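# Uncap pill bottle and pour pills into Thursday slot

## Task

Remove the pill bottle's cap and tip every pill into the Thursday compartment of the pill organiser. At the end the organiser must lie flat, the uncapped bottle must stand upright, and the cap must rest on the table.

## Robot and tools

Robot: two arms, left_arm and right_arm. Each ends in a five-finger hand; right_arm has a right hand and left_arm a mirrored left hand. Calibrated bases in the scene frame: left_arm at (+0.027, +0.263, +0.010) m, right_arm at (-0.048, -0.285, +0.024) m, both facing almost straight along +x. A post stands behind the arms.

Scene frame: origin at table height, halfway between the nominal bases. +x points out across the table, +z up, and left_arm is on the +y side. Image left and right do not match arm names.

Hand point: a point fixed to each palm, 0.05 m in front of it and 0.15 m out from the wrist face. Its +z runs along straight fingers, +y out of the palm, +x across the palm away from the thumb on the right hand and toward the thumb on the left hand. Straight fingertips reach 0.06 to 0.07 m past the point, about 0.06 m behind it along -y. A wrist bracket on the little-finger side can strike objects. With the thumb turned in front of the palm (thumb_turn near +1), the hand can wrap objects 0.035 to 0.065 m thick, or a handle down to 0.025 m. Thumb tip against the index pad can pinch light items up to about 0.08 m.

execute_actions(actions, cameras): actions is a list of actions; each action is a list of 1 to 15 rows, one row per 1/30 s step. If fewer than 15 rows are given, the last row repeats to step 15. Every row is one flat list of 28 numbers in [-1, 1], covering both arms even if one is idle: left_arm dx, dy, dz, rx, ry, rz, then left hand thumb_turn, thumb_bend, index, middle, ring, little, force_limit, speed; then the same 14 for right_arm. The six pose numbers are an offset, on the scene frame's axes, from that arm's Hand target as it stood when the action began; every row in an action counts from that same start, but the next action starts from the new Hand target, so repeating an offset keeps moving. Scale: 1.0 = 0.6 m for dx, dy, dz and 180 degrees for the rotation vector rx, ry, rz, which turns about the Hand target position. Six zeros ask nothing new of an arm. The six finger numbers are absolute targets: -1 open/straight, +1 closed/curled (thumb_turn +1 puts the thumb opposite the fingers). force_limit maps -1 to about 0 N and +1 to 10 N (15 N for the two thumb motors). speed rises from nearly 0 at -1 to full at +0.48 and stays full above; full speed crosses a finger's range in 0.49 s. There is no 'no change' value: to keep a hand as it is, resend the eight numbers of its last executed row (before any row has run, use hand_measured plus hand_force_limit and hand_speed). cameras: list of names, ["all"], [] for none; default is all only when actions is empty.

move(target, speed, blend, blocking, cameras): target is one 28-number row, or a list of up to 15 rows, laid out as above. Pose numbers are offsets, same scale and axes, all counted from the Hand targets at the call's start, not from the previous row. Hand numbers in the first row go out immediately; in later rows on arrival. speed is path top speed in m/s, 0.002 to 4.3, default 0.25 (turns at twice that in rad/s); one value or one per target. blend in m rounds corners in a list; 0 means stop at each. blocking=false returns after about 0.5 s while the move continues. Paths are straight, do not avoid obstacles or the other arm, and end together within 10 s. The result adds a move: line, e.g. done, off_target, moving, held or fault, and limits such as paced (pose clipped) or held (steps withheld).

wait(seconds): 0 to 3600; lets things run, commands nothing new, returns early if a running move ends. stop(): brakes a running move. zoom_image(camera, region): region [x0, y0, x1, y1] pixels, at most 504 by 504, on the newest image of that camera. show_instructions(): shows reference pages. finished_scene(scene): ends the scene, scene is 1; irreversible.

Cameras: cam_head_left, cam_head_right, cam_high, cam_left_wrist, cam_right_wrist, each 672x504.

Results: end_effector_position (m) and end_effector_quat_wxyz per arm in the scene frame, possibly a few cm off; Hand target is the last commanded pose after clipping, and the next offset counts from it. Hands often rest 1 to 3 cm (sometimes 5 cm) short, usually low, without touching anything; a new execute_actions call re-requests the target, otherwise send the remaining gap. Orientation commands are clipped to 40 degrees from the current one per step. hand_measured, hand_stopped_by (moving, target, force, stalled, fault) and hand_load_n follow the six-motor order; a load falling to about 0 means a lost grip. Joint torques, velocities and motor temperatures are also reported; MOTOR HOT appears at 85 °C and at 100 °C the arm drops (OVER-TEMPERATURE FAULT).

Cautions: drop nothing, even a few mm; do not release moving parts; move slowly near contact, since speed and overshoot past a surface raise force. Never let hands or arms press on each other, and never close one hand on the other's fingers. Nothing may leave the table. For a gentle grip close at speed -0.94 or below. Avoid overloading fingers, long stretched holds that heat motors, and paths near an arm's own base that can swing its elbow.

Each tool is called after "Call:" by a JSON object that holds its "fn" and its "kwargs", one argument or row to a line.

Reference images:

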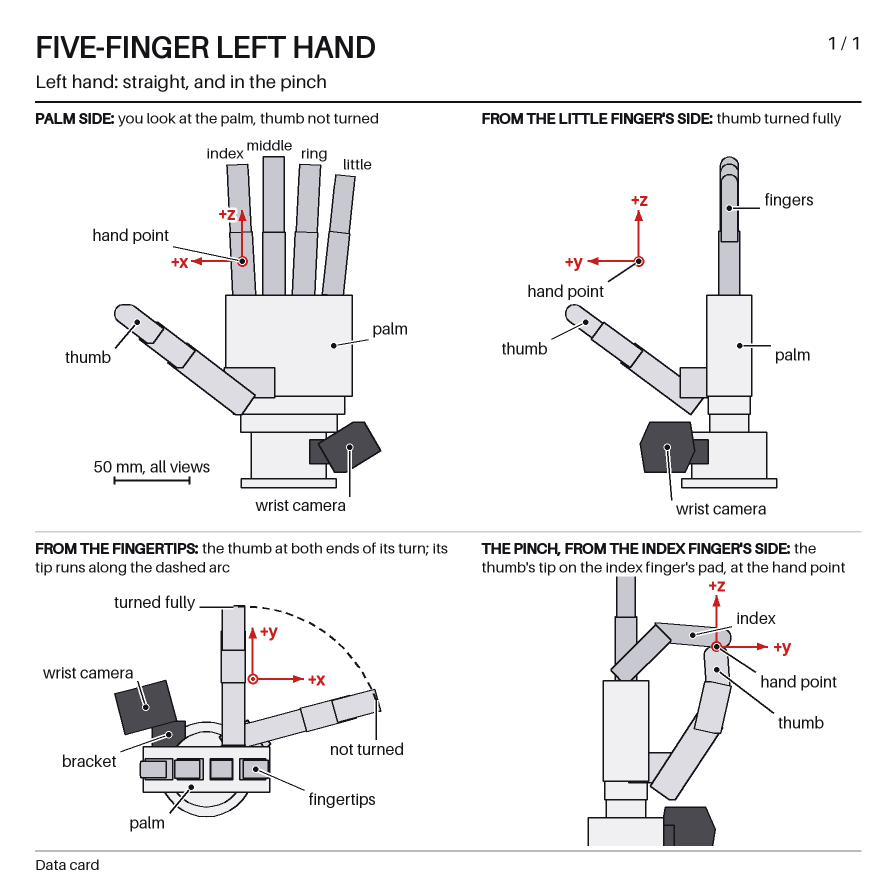

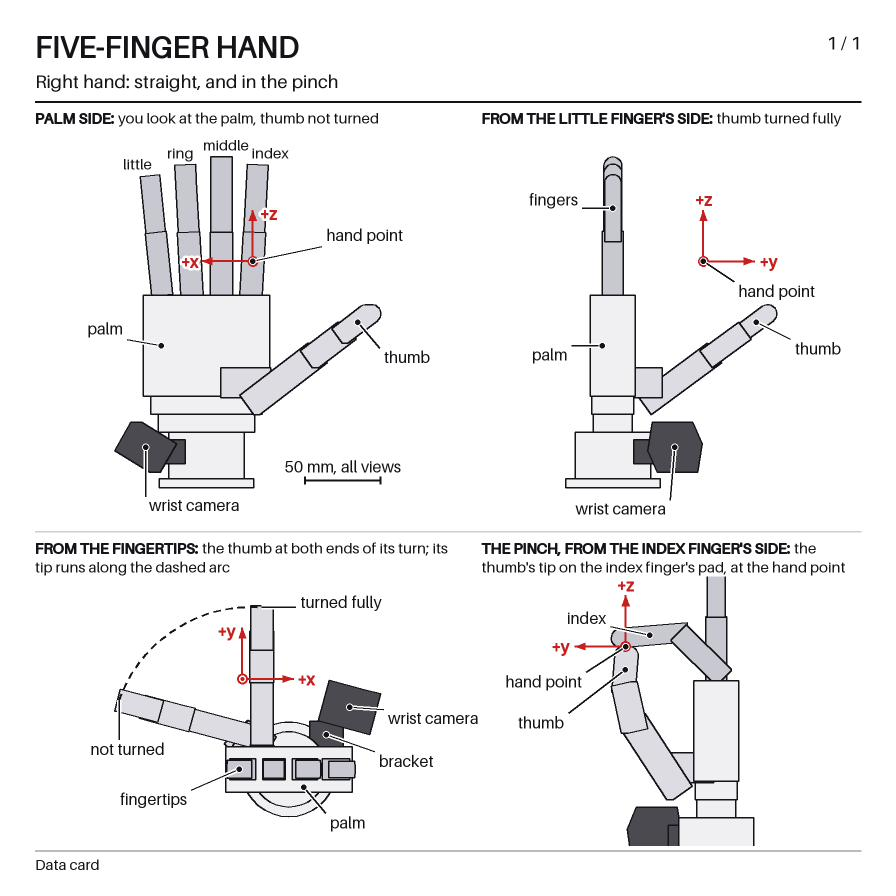

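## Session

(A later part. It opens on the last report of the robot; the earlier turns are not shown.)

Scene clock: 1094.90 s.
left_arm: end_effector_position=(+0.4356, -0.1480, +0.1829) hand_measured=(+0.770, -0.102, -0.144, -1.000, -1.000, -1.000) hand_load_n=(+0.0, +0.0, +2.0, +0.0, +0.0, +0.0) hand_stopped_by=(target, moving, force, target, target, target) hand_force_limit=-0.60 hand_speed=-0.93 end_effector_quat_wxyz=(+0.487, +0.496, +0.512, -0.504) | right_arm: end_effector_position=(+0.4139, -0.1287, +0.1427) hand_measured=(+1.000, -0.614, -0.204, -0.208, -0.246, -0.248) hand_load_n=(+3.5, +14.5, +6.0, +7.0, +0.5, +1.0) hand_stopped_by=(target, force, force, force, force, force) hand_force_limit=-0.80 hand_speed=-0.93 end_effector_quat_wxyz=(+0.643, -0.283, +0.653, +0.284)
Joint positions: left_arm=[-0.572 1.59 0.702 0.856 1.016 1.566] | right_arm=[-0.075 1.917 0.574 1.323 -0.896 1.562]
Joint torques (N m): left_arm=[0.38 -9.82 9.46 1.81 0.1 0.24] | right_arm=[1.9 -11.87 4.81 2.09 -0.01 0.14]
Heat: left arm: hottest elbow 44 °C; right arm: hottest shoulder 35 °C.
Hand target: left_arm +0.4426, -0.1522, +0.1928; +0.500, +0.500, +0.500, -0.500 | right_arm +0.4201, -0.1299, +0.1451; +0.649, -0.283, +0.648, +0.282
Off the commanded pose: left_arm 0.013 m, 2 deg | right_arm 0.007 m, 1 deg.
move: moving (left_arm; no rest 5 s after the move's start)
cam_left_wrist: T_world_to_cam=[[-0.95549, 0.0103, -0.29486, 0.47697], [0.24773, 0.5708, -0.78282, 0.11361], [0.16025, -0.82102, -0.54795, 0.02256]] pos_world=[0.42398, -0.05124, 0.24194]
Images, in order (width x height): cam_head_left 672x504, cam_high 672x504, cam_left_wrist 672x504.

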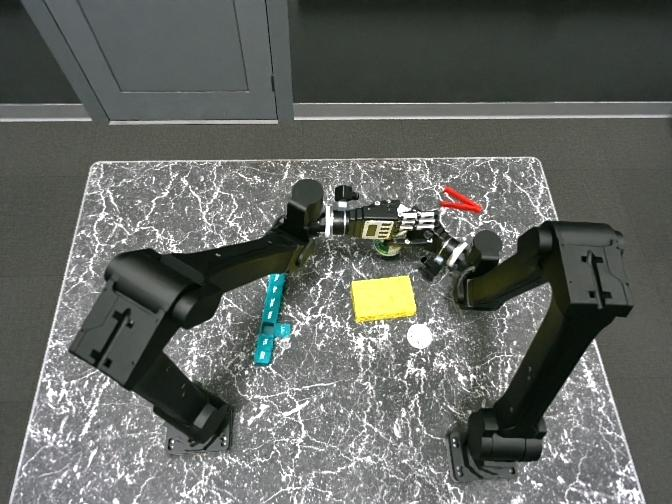

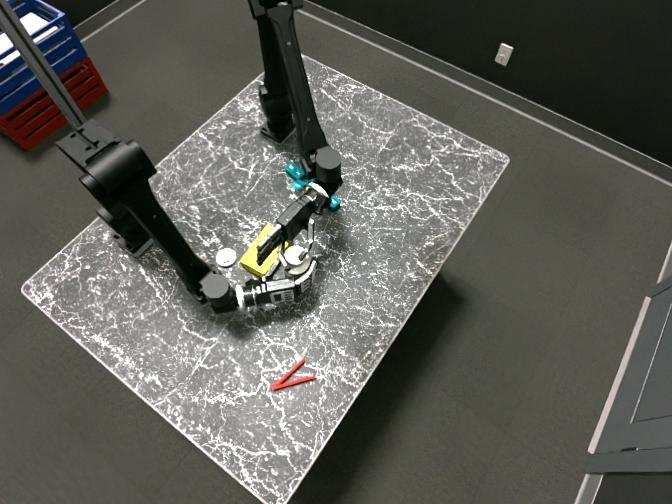

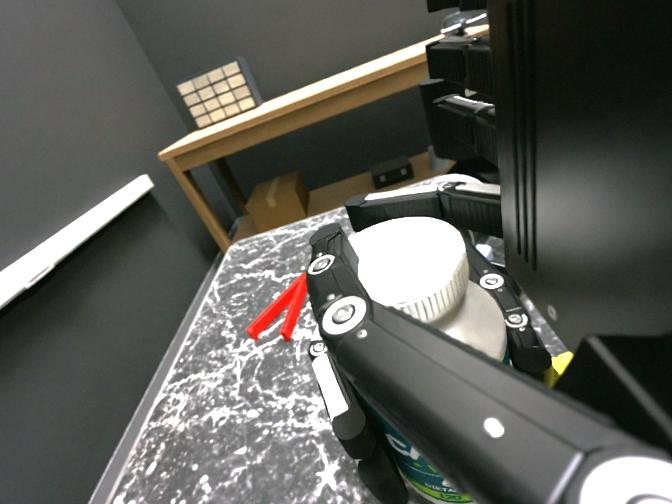

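Call:
{"fn": "move", "kwargs": {
  "target": [0,0,0,0,0,0,0.77,0.3,0.3,-1,-1,-1,0.3,-0.93,0,0,0,0,0,0,1,0.8,0.8,0.8,0.3,0.35,-0.8,-0.93],
  "speed": 0.05,
  "cameras": ["cam_left_wrist","cam_high","cam_head_left"]
}}

Scene clock: 1101.00 s.
left_arm: end_effector_position=(+0.4282, -0.1544, +0.1834) hand_measured=(+0.770, +0.300, +0.242, -1.000, -1.000, -1.000) hand_load_n=(+0.5, +1.0, +6.0, +0.0, +0.0, +0.0) hand_stopped_by=(target, target, force, target, target, target) hand_force_limit=0.30 hand_speed=-0.93 end_effector_quat_wxyz=(+0.483, +0.502, +0.506, -0.509) | right_arm: end_effector_position=(+0.4117, -0.1237, +0.1425) hand_measured=(+1.000, -0.614, -0.204, -0.208, -0.246, -0.246) hand_load_n=(+2.5, +14.5, +8.0, +5.5, +0.0, +0.5) hand_stopped_by=(target, force, force, force, force, force) hand_force_limit=-0.80 hand_speed=-0.93 end_effector_quat_wxyz=(+0.641, -0.288, +0.651, +0.287)
Joint positions: left_arm=[-0.587 1.59 0.702 0.859 1.024 1.566] | right_arm=[-0.065 1.917 0.574 1.323 -0.899 1.558]
Joint torques (N m): left_arm=[1.73 -9.93 9.39 1.72 -0.17 0.23] | right_arm=[1.08 -11.87 4.78 2.09 0.1 0.18]
Heat: left arm: hottest elbow 44 °C; right arm: hottest shoulder 35 °C.
Hand target: left_arm +0.4425, -0.1523, +0.1928; +0.500, +0.500, +0.500, -0.500 | right_arm +0.4201, -0.1299, +0.1451; +0.649, -0.283, +0.648, +0.282
Off the commanded pose: left_arm 0.017 m, 2 deg | right_arm 0.011 m, 1 deg.
move: done
cam_left_wrist: T_world_to_cam=[[-0.9544, 0.03098, -0.2969, 0.47323], [0.26195, 0.56387, -0.78322, 0.11237], [0.14315, -0.82528, -0.54627, 0.02513]] pos_world=[0.41862, -0.05728, 0.24224]
Images, in order (width x height): cam_head_left 672x504, cam_high 672x504, cam_left_wrist 672x504.

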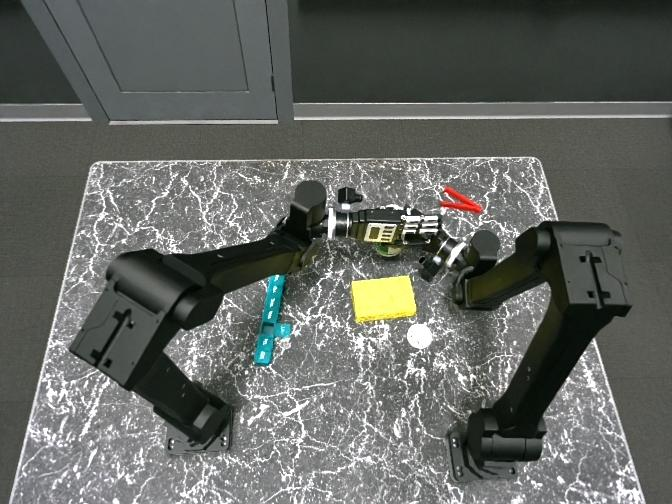

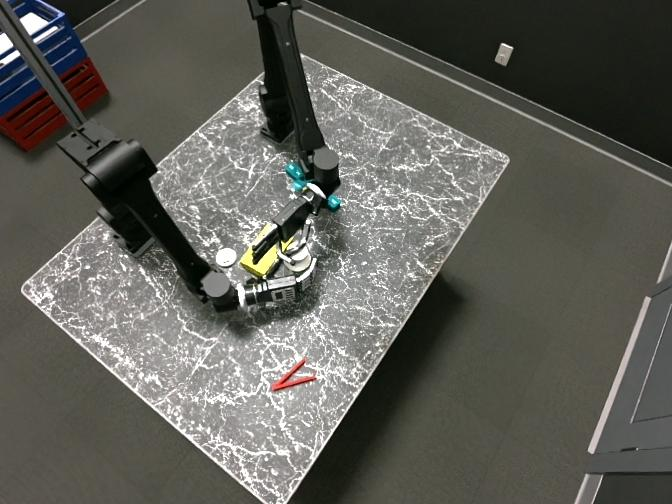

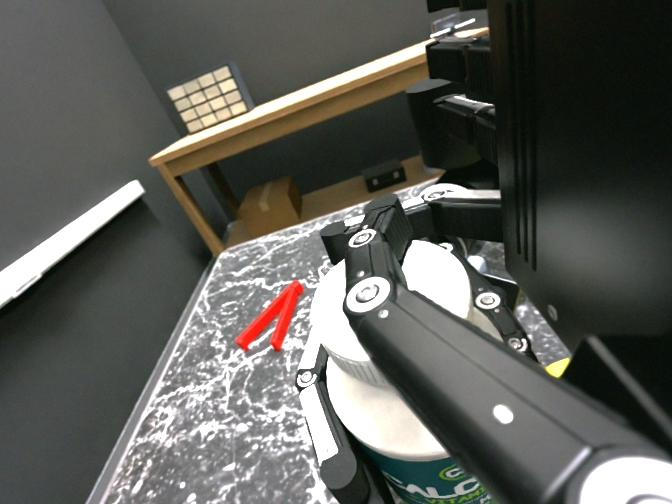

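Call:
{"fn": "zoom_image", "kwargs": {
  "camera": "cam_left_wrist",
  "region": [240, 160, 560, 460]
}}

Call:
{"fn": "zoom_image", "kwargs": {
  "camera": "cam_high",
  "region": [240, 200, 350, 310]
}}

Scaled by 1.575 from the camera's image (finer frame: 960x720).

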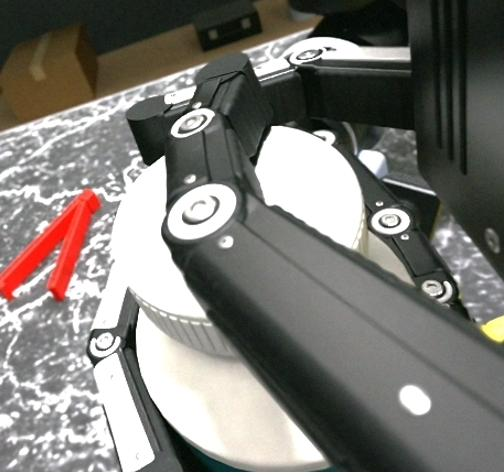

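Scaled by 4.582 from the camera's image (finer frame: 960x720).

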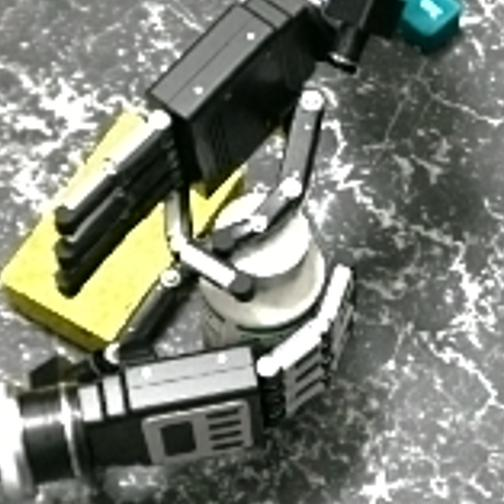

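Call:
{"fn": "move", "kwargs": {
  "target": [0,0,0,0,0,0,0.77,-0.9,-0.7,-1,-1,-1,0.3,-0.8,0,0,0,0,0,0,1,0.8,0.8,0.8,0.3,0.35,-0.8,-0.93],
  "speed": 0.05,
  "cameras": ["cam_left_wrist","cam_high","cam_head_left"]
}}

Call:
{"fn": "zoom_image", "kwargs": {
  "camera": "cam_high",
  "region": [240, 200, 350, 310]
}}

Scene clock: 1111.80 s.
left_arm: end_effector_position=(+0.4292, -0.1541, +0.1834) hand_measured=(+0.770, -0.900, -0.700, -1.000, -1.000, -1.000) hand_load_n=(+0.0, +0.0, +0.0, +0.0, +0.0, +0.0) hand_stopped_by=(target, target, target, target, target, target) hand_force_limit=0.30 hand_speed=-0.80 end_effector_quat_wxyz=(+0.484, +0.501, +0.507, -0.508) | right_arm: end_effector_position=(+0.4122, -0.1239, +0.1427) hand_measured=(+1.000, -0.614, -0.204, -0.208, -0.246, -0.246) hand_load_n=(+1.5, +15.0, +7.0, +5.0, +0.0, +0.5) hand_stopped_by=(target, force, force, force, force, force) hand_force_limit=-0.80 hand_speed=-0.93 end_effector_quat_wxyz=(+0.641, -0.287, +0.651, +0.287)
Joint positions: left_arm=[-0.587 1.59 0.702 0.859 1.019 1.566] | right_arm=[-0.065 1.917 0.574 1.323 -0.897 1.561]
Joint torques (N m): left_arm=[1.73 -9.93 9.46 1.73 0.02 0.24] | right_arm=[1.08 -11.87 4.79 2.09 0.02 0.15]
Heat: left arm: hottest elbow 44 °C; right arm: hottest shoulder 35 °C.
Hand target: left_arm +0.4425, -0.1523, +0.1928; +0.500, +0.500, +0.500, -0.500 | right_arm +0.4201, -0.1299, +0.1451; +0.649, -0.283, +0.648, +0.282
Off the commanded pose: left_arm 0.016 m, 2 deg | right_arm 0.010 m, 1 deg.
move: done
cam_left_wrist: T_world_to_cam=[[-0.95454, 0.02588, -0.29696, 0.47349], [0.25896, 0.5654, -0.78311, 0.11343], [0.14763, -0.82441, -0.5464, 0.02343]] pos_world=[0.41914, -0.05707, 0.24224]
Images, in order (width x height): cam_head_left 672x504, cam_high 672x504, cam_left_wrist 672x504.

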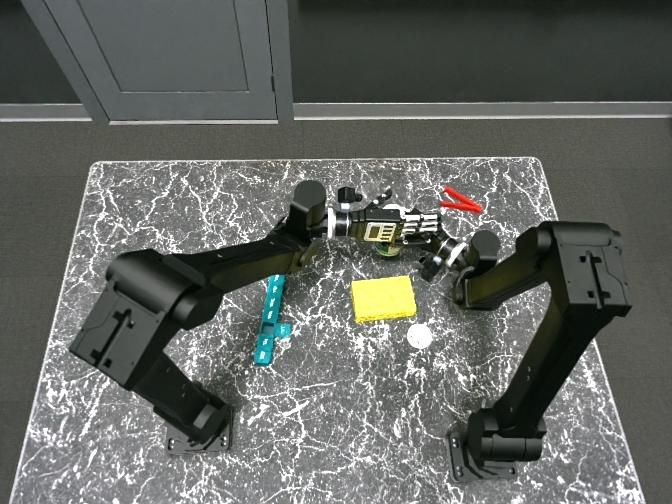

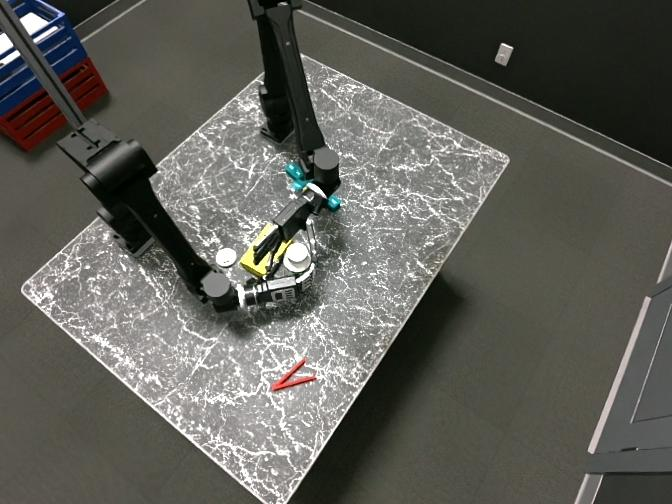

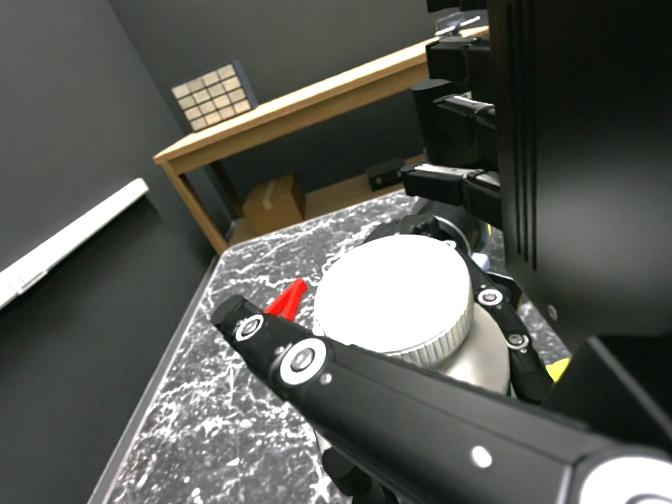

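Scaled by 4.582 from the camera's image (finer frame: 960x720).

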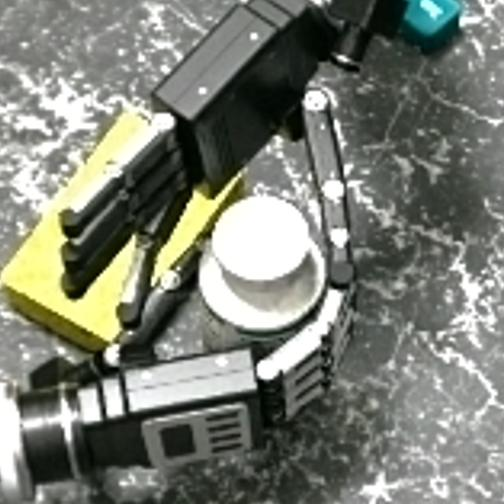

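Call:
{"fn": "zoom_image", "kwargs": {
  "camera": "cam_head_left",
  "region": [330, 170, 450, 290]
}}

Call:
{"fn": "zoom_image", "kwargs": {
  "camera": "cam_head_right",
  "region": [330, 170, 450, 290]
}}

Scaled by 4.200 from the camera's image (finer frame: 960x720).

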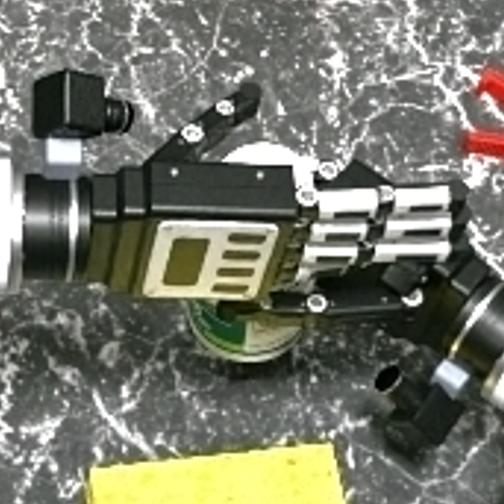

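This scene's latest camera images include none from cam_head_right. They are from: cam_head_left, cam_high, cam_left_wrist. cam_head_right's image comes with the result of a call that names it in "cameras".

Call:
{"fn": "move", "kwargs": {
  "target": [-0.011,0.024,-0.0125,0,0,0,0.7,-0.9,-0.8,-1,-1,-1,0.3,-0.8,0,0,0,0,0,0,1,0.8,0.8,0.8,0.3,0.35,-0.8,-0.93],
  "speed": 0.05,
  "cameras": ["cam_left_wrist","cam_high","cam_right_wrist"]
}}

Scene clock: 1136.63 s.
left_arm: end_effector_position=(+0.4305, -0.1435, +0.1809) hand_measured=(+0.700, -0.900, -0.800, -1.000, -1.000, -1.000) hand_load_n=(+0.5, +0.0, +0.0, +0.0, +0.0, +0.0) hand_stopped_by=(target, target, target, target, target, target) hand_force_limit=0.30 hand_speed=-0.80 end_effector_quat_wxyz=(+0.489, +0.499, +0.506, -0.505) | right_arm: end_effector_position=(+0.4122, -0.1239, +0.1427) hand_measured=(+1.000, -0.614, -0.204, -0.208, -0.246, -0.246) hand_load_n=(+1.0, +15.0, +7.0, +5.0, +0.0, +0.5) hand_stopped_by=(target, force, force, force, force, force) hand_force_limit=-0.80 hand_speed=-0.93 end_effector_quat_wxyz=(+0.641, -0.287, +0.651, +0.287)
Joint positions: left_arm=[-0.566 1.59 0.682 0.888 1.032 1.566] | right_arm=[-0.065 1.917 0.574 1.323 -0.897 1.561]
Joint torques (N m): left_arm=[1.85 -10.29 7.39 1.85 0.32 0.23] | right_arm=[1.08 -11.87 4.79 2.09 0.01 0.15]
Heat: left arm: hottest elbow 44 °C; right arm: hottest shoulder 35 °C.
Hand target: left_arm +0.4358, -0.1378, +0.1851; +0.500, +0.500, +0.500, -0.500 | right_arm +0.4201, -0.1299, +0.1451; +0.649, -0.283, +0.648, +0.282
Off the commanded pose: left_arm 0.009 m, 2 deg | right_arm 0.010 m, 1 deg.
move: done
cam_left_wrist: T_world_to_cam=[[-0.95221, 0.01697, -0.30498, 0.47283], [0.26114, 0.56317, -0.78399, 0.10402], [0.15846, -0.82617, -0.54069, 0.02463]] pos_world=[0.41916, -0.04626, 0.23907]
cam_right_wrist: T_world_to_cam=[[-0.75543, 0.61188, -0.23438, 0.41668], [-0.47465, -0.26444, 0.83951, 0.03831], [0.4517, 0.74543, 0.4902, -0.04649]] pos_world=[0.35395, -0.21018, 0.08829]
Images, in order (width x height): cam_high 672x504, cam_left_wrist 672x504, cam_right_wrist 672x504.

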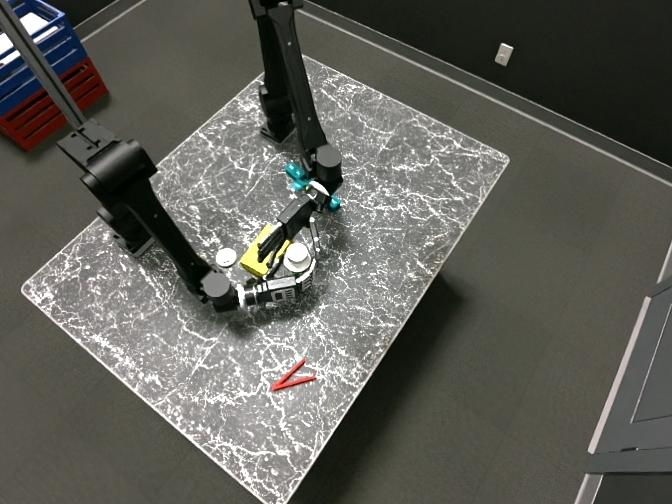

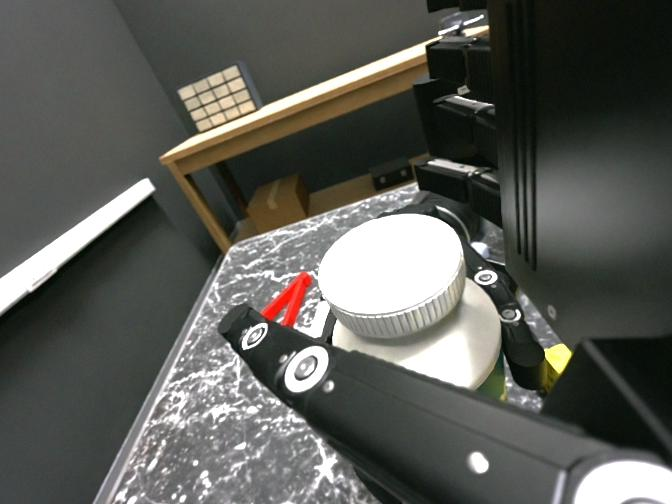

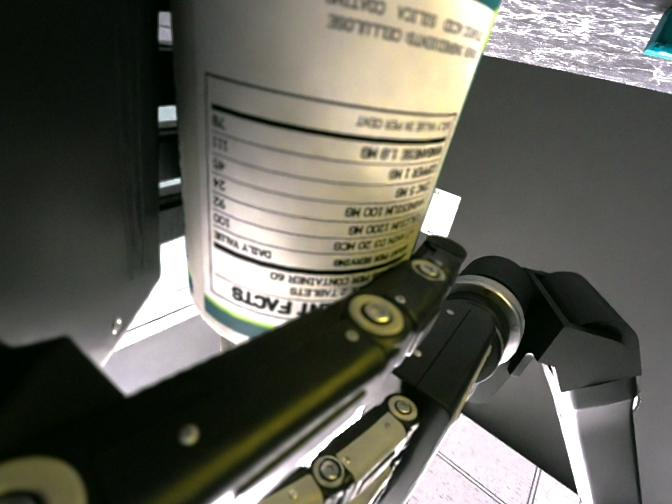

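Call:
{"fn": "move", "kwargs": {
  "target": [0.0,-0.003,-0.010,0,0,0,0.7,-0.9,-0.8,-1,-1,-1,0.3,-0.8,0,0,0,0,0,0,1,0.8,0.8,0.8,0.3,0.35,-0.8,-0.93],
  "speed": 0.05,
  "cameras": ["cam_left_wrist","cam_high"]
}}

Call:
{"fn": "zoom_image", "kwargs": {
  "camera": "cam_left_wrist",
  "region": [200, 140, 580, 460]
}}

Call:
{"fn": "zoom_image", "kwargs": {
  "camera": "cam_high",
  "region": [240, 200, 350, 310]
}}

Scene clock: 1140.67 s.
left_arm: end_effector_position=(+0.4314, -0.1441, +0.1803) hand_measured=(+0.700, -0.900, -0.800, -1.000, -1.000, -1.000) hand_load_n=(+0.5, +0.0, +0.0, +0.0, +0.0, +0.0) hand_stopped_by=(target, target, target, target, target, target) hand_force_limit=0.30 hand_speed=-0.80 end_effector_quat_wxyz=(+0.493, +0.500, +0.502, -0.504) | right_arm: end_effector_position=(+0.4122, -0.1239, +0.1427) hand_measured=(+1.000, -0.614, -0.204, -0.208, -0.246, -0.246) hand_load_n=(+1.0, +15.0, +7.0, +5.0, +0.5, +0.5) hand_stopped_by=(target, force, force, force, force, force) hand_force_limit=-0.80 hand_speed=-0.93 end_effector_quat_wxyz=(+0.641, -0.287, +0.651, +0.287)
Joint positions: left_arm=[-0.566 1.6 0.682 0.908 1.032 1.566] | right_arm=[-0.065 1.917 0.574 1.323 -0.897 1.561]
Joint torques (N m): left_arm=[1.44 -9.76 7.21 1.83 0.18 0.23] | right_arm=[1.08 -11.93 4.78 2.07 0.01 0.16]
Heat: left arm: hottest elbow 43 °C; right arm: hottest shoulder 35 °C.
Hand target: left_arm +0.4358, -0.1396, +0.1791; +0.500, +0.500, +0.500, -0.500 | right_arm +0.4201, -0.1299, +0.1451; +0.649, -0.283, +0.648, +0.282
Off the commanded pose: left_arm 0.006 m, 1 deg | right_arm 0.010 m, 1 deg.
move: done
cam_left_wrist: T_world_to_cam=[[-0.94948, 0.01535, -0.31346, 0.47369], [0.26808, 0.55898, -0.78465, 0.10024], [0.16317, -0.82904, -0.53485, 0.02031]] pos_world=[0.41957, -0.04646, 0.238]
Images, in order (width x height): cam_high 672x504, cam_left_wrist 672x504.

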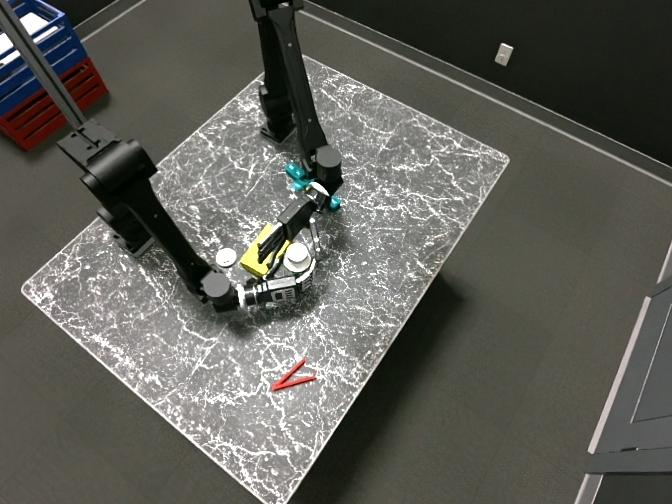

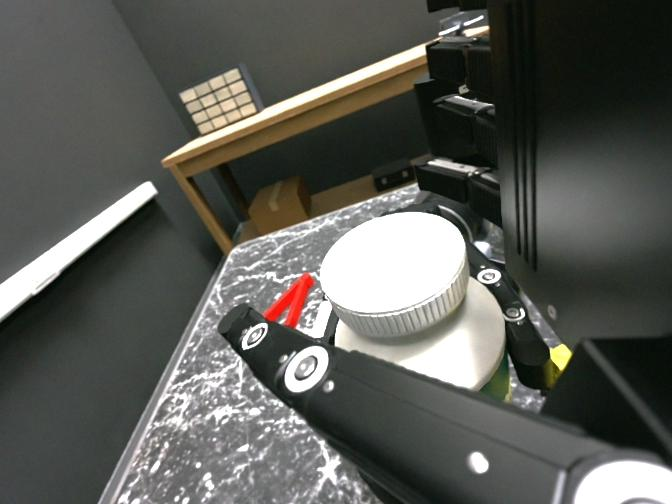

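Scaled by 1.326 from the camera's image (finer frame: 960x720).

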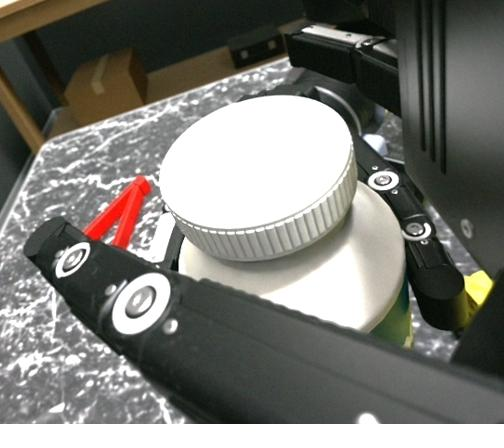

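Scaled by 4.582 from the camera's image (finer frame: 960x720).

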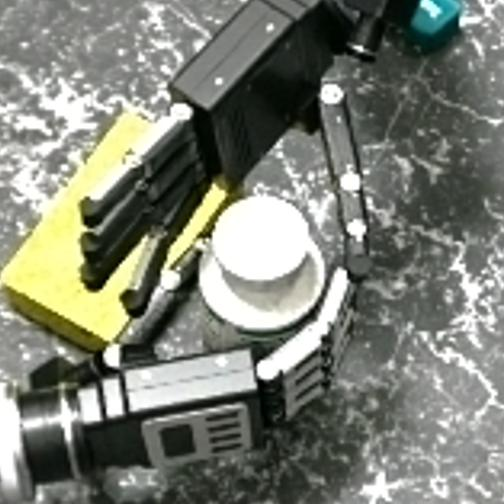

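Call:
{"fn": "move", "kwargs": {
  "target": [0.0,-0.003,-0.011,0,0,0,0.7,-0.35,-0.25,-1,-1,-1,-0.6,-0.85,0,0,0,0,0,0,1,0.8,0.8,0.8,0.3,0.35,-0.8,-0.93],
  "speed": 0.05,
  "cameras": ["cam_left_wrist","cam_high"]
}}

Call:
{"fn": "zoom_image", "kwargs": {
  "camera": "cam_left_wrist",
  "region": [200, 140, 580, 460]
}}

Call:
{"fn": "zoom_image", "kwargs": {
  "camera": "cam_high",
  "region": [240, 200, 350, 310]
}}

Scene clock: 1149.07 s.
left_arm: end_effector_position=(+0.4333, -0.1447, +0.1739) hand_measured=(+0.700, -0.350, -0.250, -1.000, -1.000, -1.000) hand_load_n=(+0.5, +1.0, +0.0, +0.0, +0.0, +0.0) hand_stopped_by=(target, target, target, target, target, target) hand_force_limit=-0.60 hand_speed=-0.85 end_effector_quat_wxyz=(+0.494, +0.500, +0.503, -0.504) | right_arm: end_effector_position=(+0.4122, -0.1239, +0.1427) hand_measured=(+1.000, -0.614, -0.204, -0.208, -0.246, -0.246) hand_load_n=(+1.0, +15.5, +7.0, +5.0, +0.0, +0.5) hand_stopped_by=(target, force, force, force, force, force) hand_force_limit=-0.80 hand_speed=-0.93 end_effector_quat_wxyz=(+0.641, -0.287, +0.651, +0.287)
Joint positions: left_arm=[-0.566 1.621 0.682 0.93 1.029 1.566] | right_arm=[-0.065 1.917 0.574 1.323 -0.897 1.561]
Joint torques (N m): left_arm=[1.14 -9.76 6.94 1.84 0.15 0.23] | right_arm=[1.03 -11.87 4.79 2.07 0.02 0.15]
Heat: left arm: hottest elbow 43 °C; right arm: hottest shoulder 35 °C.
Hand target: left_arm +0.4358, -0.1414, +0.1725; +0.500, +0.500, +0.500, -0.500 | right_arm +0.4201, -0.1299, +0.1451; +0.649, -0.283, +0.648, +0.282
Off the commanded pose: left_arm 0.004 m, 1 deg | right_arm 0.010 m, 1 deg.
move: done
cam_left_wrist: T_world_to_cam=[[-0.94932, 0.01232, -0.31407, 0.473], [0.26688, 0.55945, -0.78473, 0.0956], [0.16603, -0.82878, -0.53438, 0.01466]] pos_world=[0.42108, -0.04716, 0.2314]
Images, in order (width x height): cam_high 672x504, cam_left_wrist 672x504.

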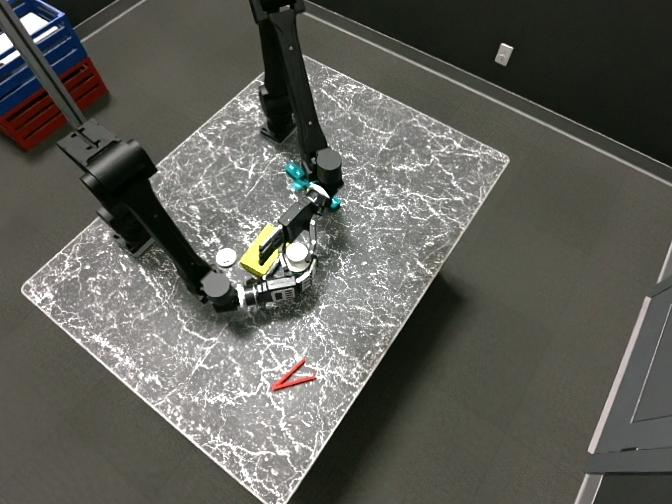

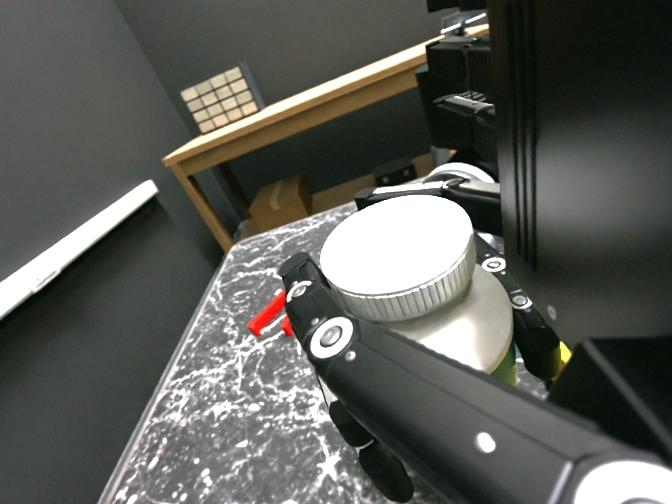

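Scaled by 1.326 from the camera's image (finer frame: 960x720).

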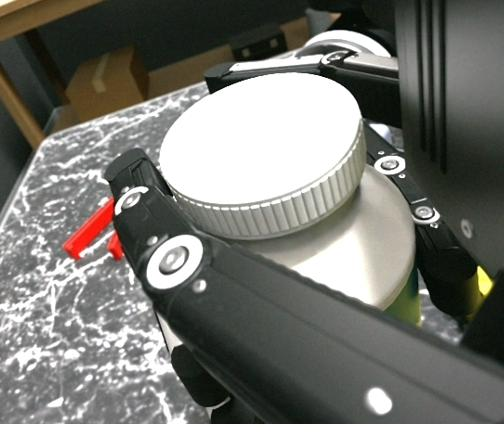

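Scaled by 4.582 from the camera's image (finer frame: 960x720).

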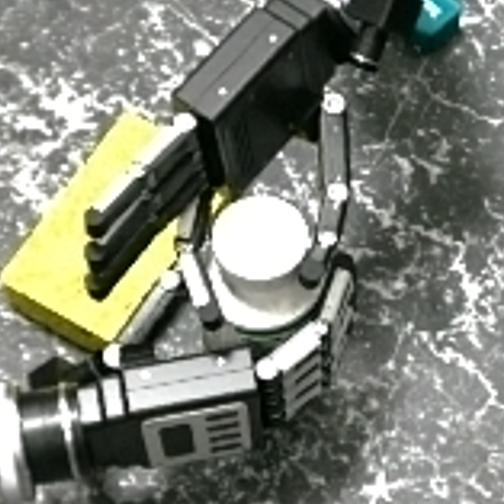

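Call:
{"fn": "move", "kwargs": {
  "target": [
    [0.0,0,0.024,0,0,0,0.7,-0.6,-0.4,-1,-1,-1,-0.6,-0.85,0,0,0,0,0,0,1,0.8,0.8,0.8,0.3,0.35,-0.8,-0.93],
    [0.0,0,0.024,0,0,0,0.7,-0.2,0.1,-1,-1,-1,-0.6,-0.92,0,0,0,0,0,0,1,0.8,0.8,0.8,0.3,0.35,-0.8,-0.93]
  ],
  "speed": 0.05,
  "cameras": ["cam_left_wrist","cam_high"]
}}

Call:
{"fn": "zoom_image", "kwargs": {
  "camera": "cam_left_wrist",
  "region": [200, 140, 580, 460]
}}

Call:
{"fn": "zoom_image", "kwargs": {
  "camera": "cam_high",
  "region": [240, 200, 350, 310]
}}

Scene clock: 1166.53 s.
left_arm: end_effector_position=(+0.4322, -0.1440, +0.1791) hand_measured=(+0.700, -0.392, -0.042, -1.000, -1.000, -1.000) hand_load_n=(+0.5, +3.0, +3.0, +0.0, +0.0, +0.0) hand_stopped_by=(target, force, force, target, target, target) hand_force_limit=-0.60 hand_speed=-0.92 end_effector_quat_wxyz=(+0.494, +0.500, +0.503, -0.504) | right_arm: end_effector_position=(+0.4122, -0.1239, +0.1427) hand_measured=(+1.000, -0.614, -0.204, -0.208, -0.246, -0.246) hand_load_n=(+1.0, +15.0, +7.0, +5.5, +0.0, +0.5) hand_stopped_by=(target, force, force, force, force, force) hand_force_limit=-0.80 hand_speed=-0.93 end_effector_quat_wxyz=(+0.641, -0.287, +0.651, +0.287)
Joint positions: left_arm=[-0.566 1.603 0.682 0.911 1.029 1.566] | right_arm=[-0.065 1.917 0.574 1.323 -0.896 1.561]
Joint torques (N m): left_arm=[1.08 -11.34 7.84 0.83 0.14 0.23] | right_arm=[1.08 -11.87 4.78 2.09 0 0.15]
Heat: left arm: hottest elbow 42 °C; right arm: hottest shoulder 35 °C.
Hand target: left_arm +0.4358, -0.1414, +0.1871; +0.500, +0.500, +0.500, -0.500 | right_arm +0.4201, -0.1299, +0.1451; +0.649, -0.283, +0.648, +0.282
Off the commanded pose: left_arm 0.009 m, 1 deg | right_arm 0.010 m, 1 deg.
move: done
cam_left_wrist: T_world_to_cam=[[-0.94963, 0.01253, -0.31312, 0.47362], [0.26611, 0.55994, -0.78464, 0.10001], [0.16549, -0.82844, -0.53507, 0.01856]] pos_world=[0.42008, -0.04656, 0.2367]
Images, in order (width x height): cam_high 672x504, cam_left_wrist 672x504.

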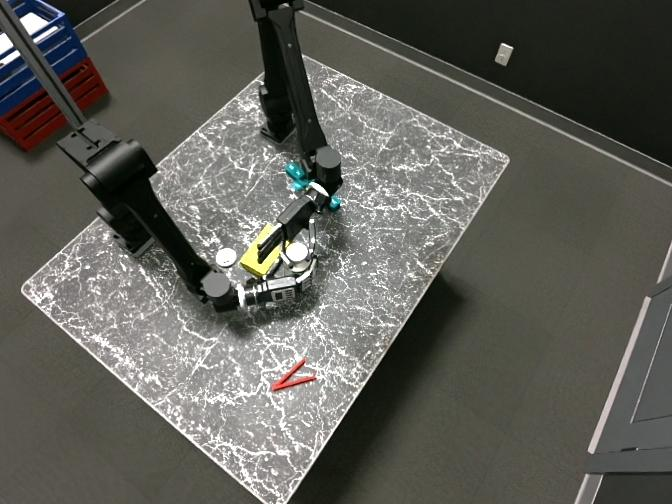

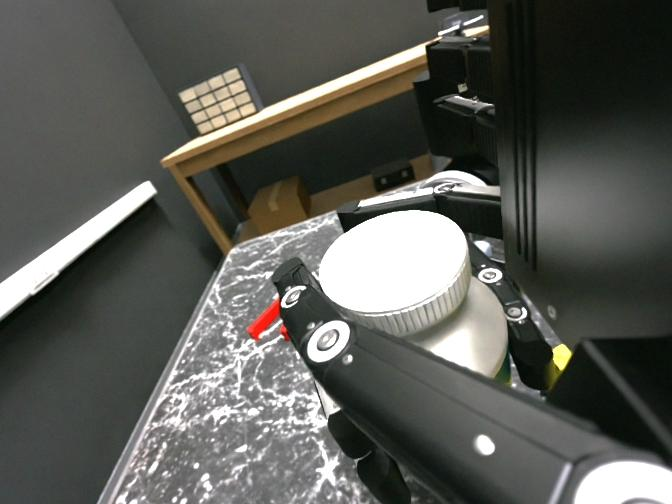

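Scaled by 1.326 from the camera's image (finer frame: 960x720).

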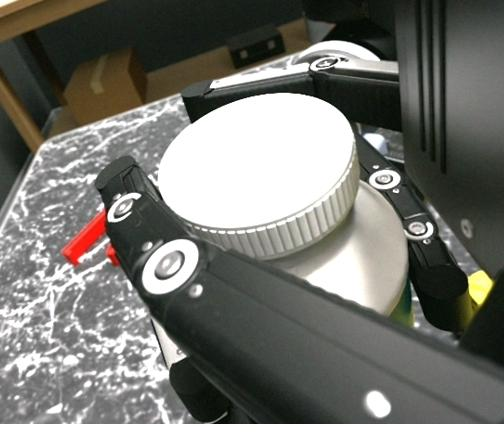

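Scaled by 4.582 from the camera's image (finer frame: 960x720).

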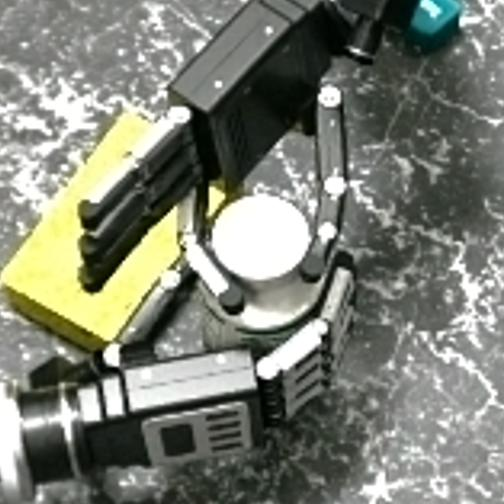

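Call:
{"fn": "move", "kwargs": {
  "target": [0.0,0,0,0,0,0,0.7,-0.1,0.15,-1,-1,-1,0.1,-0.93,0,0,0,0,0,0,1,0.8,0.8,0.8,0.3,0.35,-0.8,-0.93],
  "speed": 0.05,
  "cameras": ["cam_left_wrist","cam_high"]
}}

Call:
{"fn": "zoom_image", "kwargs": {
  "camera": "cam_left_wrist",
  "region": [200, 140, 580, 460]
}}

Call:
{"fn": "zoom_image", "kwargs": {
  "camera": "cam_high",
  "region": [240, 200, 350, 310]
}}

Scene clock: 1171.40 s.
left_arm: end_effector_position=(+0.4329, -0.1438, +0.1791) hand_measured=(+0.700, -0.252, -0.012, -1.000, -1.000, -1.000) hand_load_n=(+0.0, +8.0, +6.0, +0.0, +0.0, +0.0) hand_stopped_by=(target, force, force, target, target, target) hand_force_limit=0.10 hand_speed=-0.93 end_effector_quat_wxyz=(+0.494, +0.499, +0.504, -0.503) | right_arm: end_effector_position=(+0.4096, -0.1227, +0.1425) hand_measured=(+1.000, -0.614, -0.204, -0.208, -0.246, -0.246) hand_load_n=(+0.5, +15.5, +6.5, +5.0, +0.0, +1.0) hand_stopped_by=(target, force, force, force, force, force) hand_force_limit=-0.80 hand_speed=-0.93 end_effector_quat_wxyz=(+0.642, -0.294, +0.647, +0.287)
Joint positions: left_arm=[-0.566 1.603 0.682 0.911 1.025 1.566] | right_arm=[-0.065 1.917 0.574 1.325 -0.909 1.552]
Joint torques (N m): left_arm=[1.08 -11.34 7.86 0.8 0.28 0.22] | right_arm=[1.08 -11.93 4.77 1.98 0.54 0.25]
Heat: left arm: hottest elbow 42 °C; right arm: hottest shoulder 35 °C.
Hand target: left_arm +0.4359, -0.1414, +0.1871; +0.500, +0.500, +0.500, -0.500 | right_arm +0.4201, -0.1299, +0.1451; +0.649, -0.283, +0.648, +0.282
Off the commanded pose: left_arm 0.009 m, 1 deg | right_arm 0.013 m, 2 deg.
move: done
cam_left_wrist: T_world_to_cam=[[-0.94967, 0.00929, -0.31311, 0.47378], [0.26419, 0.56086, -0.78463, 0.10066], [0.16832, -0.82786, -0.53509, 0.01752]] pos_world=[0.42039, -0.04635, 0.2367]
Images, in order (width x height): cam_high 672x504, cam_left_wrist 672x504.

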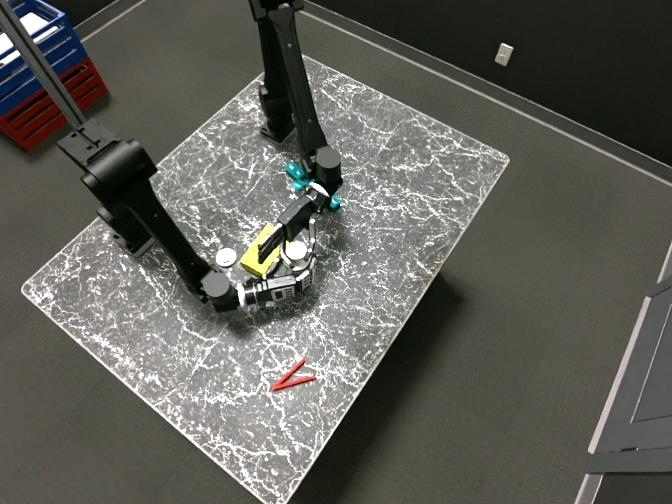

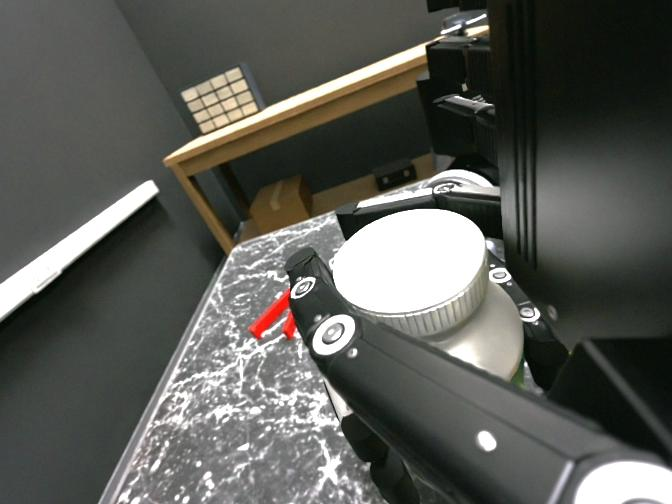

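Scaled by 1.326 from the camera's image (finer frame: 960x720).

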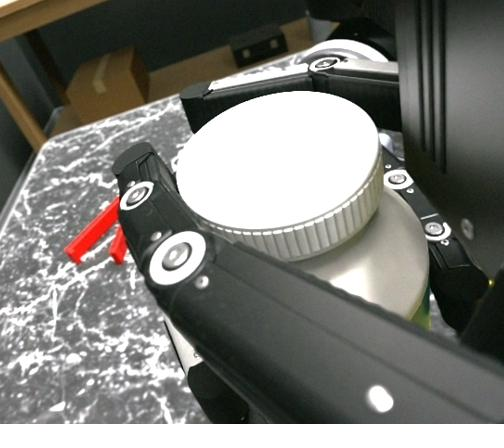

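Scaled by 4.582 from the camera's image (finer frame: 960x720).

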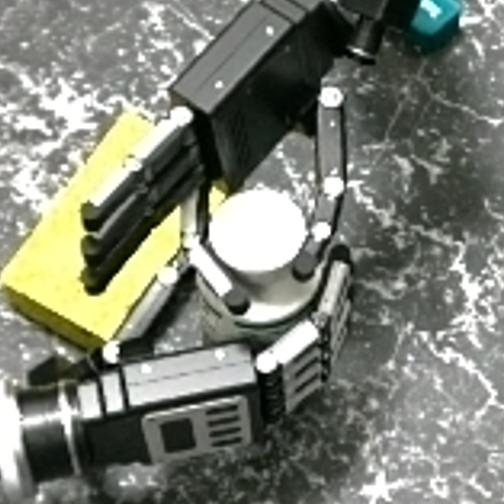

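Call:
{"fn": "move", "kwargs": {
  "target": [
    [0.015,0,0,0,0,0,0.7,-0.1,0.15,-1,-1,-1,0.1,-0.93,0,0,0,0,0,0,1,0.8,0.8,0.8,0.3,0.35,-0.8,-0.93],
    [0.015,0,0,0,0,0,0.7,0.2,0.35,-1,-1,-1,0.4,-0.93,0,0,0,0,0,0,1,0.8,0.8,0.8,0.3,0.35,-0.8,-0.93]
  ],
  "speed": 0.03,
  "cameras": ["cam_left_wrist","cam_high"]
}}

Call:
{"fn": "zoom_image", "kwargs": {
  "camera": "cam_left_wrist",
  "region": [200, 140, 580, 460]
}}

Call:
{"fn": "zoom_image", "kwargs": {
  "camera": "cam_high",
  "region": [240, 200, 350, 310]
}}

Scene clock: 1182.87 s.
left_arm: end_effector_position=(+0.4328, -0.1442, +0.1788) hand_measured=(+0.700, -0.206, +0.006, -1.000, -1.000, -1.000) hand_load_n=(+0.0, +10.0, +6.5, +0.0, +0.0, +0.0) hand_stopped_by=(target, force, force, target, target, target) hand_force_limit=0.40 hand_speed=-0.93 end_effector_quat_wxyz=(+0.493, +0.499, +0.504, -0.504) | right_arm: end_effector_position=(+0.4088, -0.1223, +0.1424) hand_measured=(+1.000, -0.614, -0.204, -0.208, -0.246, -0.246) hand_load_n=(+0.0, +16.0, +6.0, +4.5, +0.0, +1.0) hand_stopped_by=(target, force, force, force, force, force) hand_force_limit=-0.80 hand_speed=-0.93 end_effector_quat_wxyz=(+0.642, -0.297, +0.646, +0.287)
Joint positions: left_arm=[-0.566 1.603 0.684 0.906 1.029 1.566] | right_arm=[-0.065 1.917 0.574 1.327 -0.912 1.546]
Joint torques (N m): left_arm=[2.14 -10.17 9.54 0.85 0.56 0.22] | right_arm=[1.03 -11.93 4.75 1.94 0.69 0.3]
Heat: left arm: hottest elbow 42 °C; right arm: hottest shoulder 35 °C.
Hand target: left_arm +0.4448, -0.1414, +0.1871; +0.500, +0.500, +0.500, -0.500 | right_arm +0.4201, -0.1299, +0.1451; +0.649, -0.283, +0.648, +0.282
Off the commanded pose: left_arm 0.015 m, 1 deg | right_arm 0.014 m, 2 deg.
move: off_target (left_arm); target 2's new numbers were sent with left_arm's hand 0.015 m and 1 deg from that target
cam_left_wrist: T_world_to_cam=[[-0.95043, 0.01309, -0.31065, 0.47406], [0.2641, 0.56132, -0.78433, 0.10077], [0.16411, -0.8275, -0.53695, 0.01935]] pos_world=[0.42078, -0.04676, 0.23669]
Images, in order (width x height): cam_high 672x504, cam_left_wrist 672x504.

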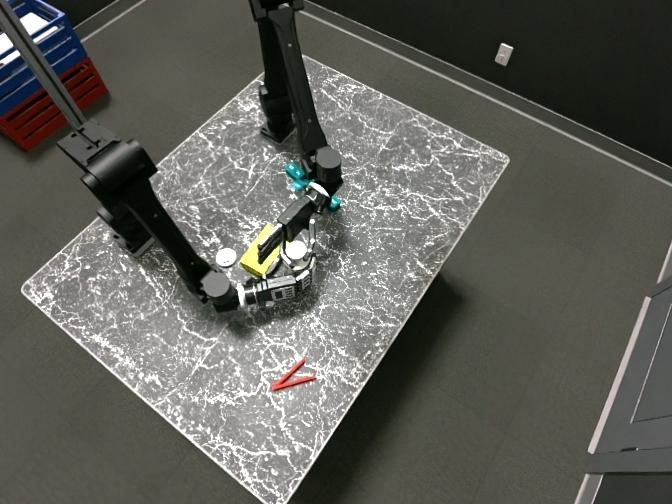

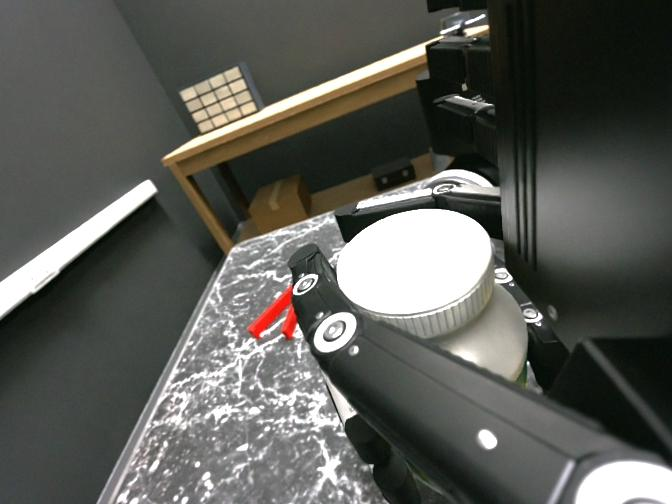

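Scaled by 1.326 from the camera's image (finer frame: 960x720).

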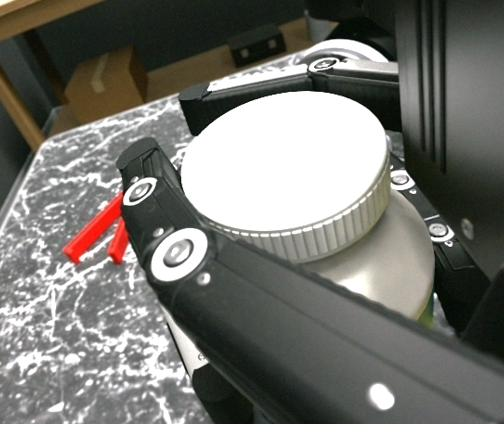

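Scaled by 4.582 from the camera's image (finer frame: 960x720).

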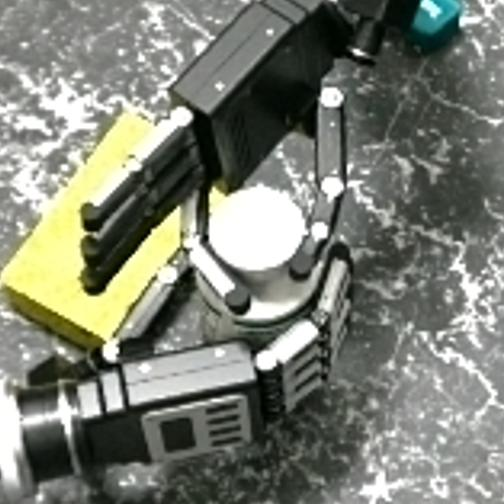

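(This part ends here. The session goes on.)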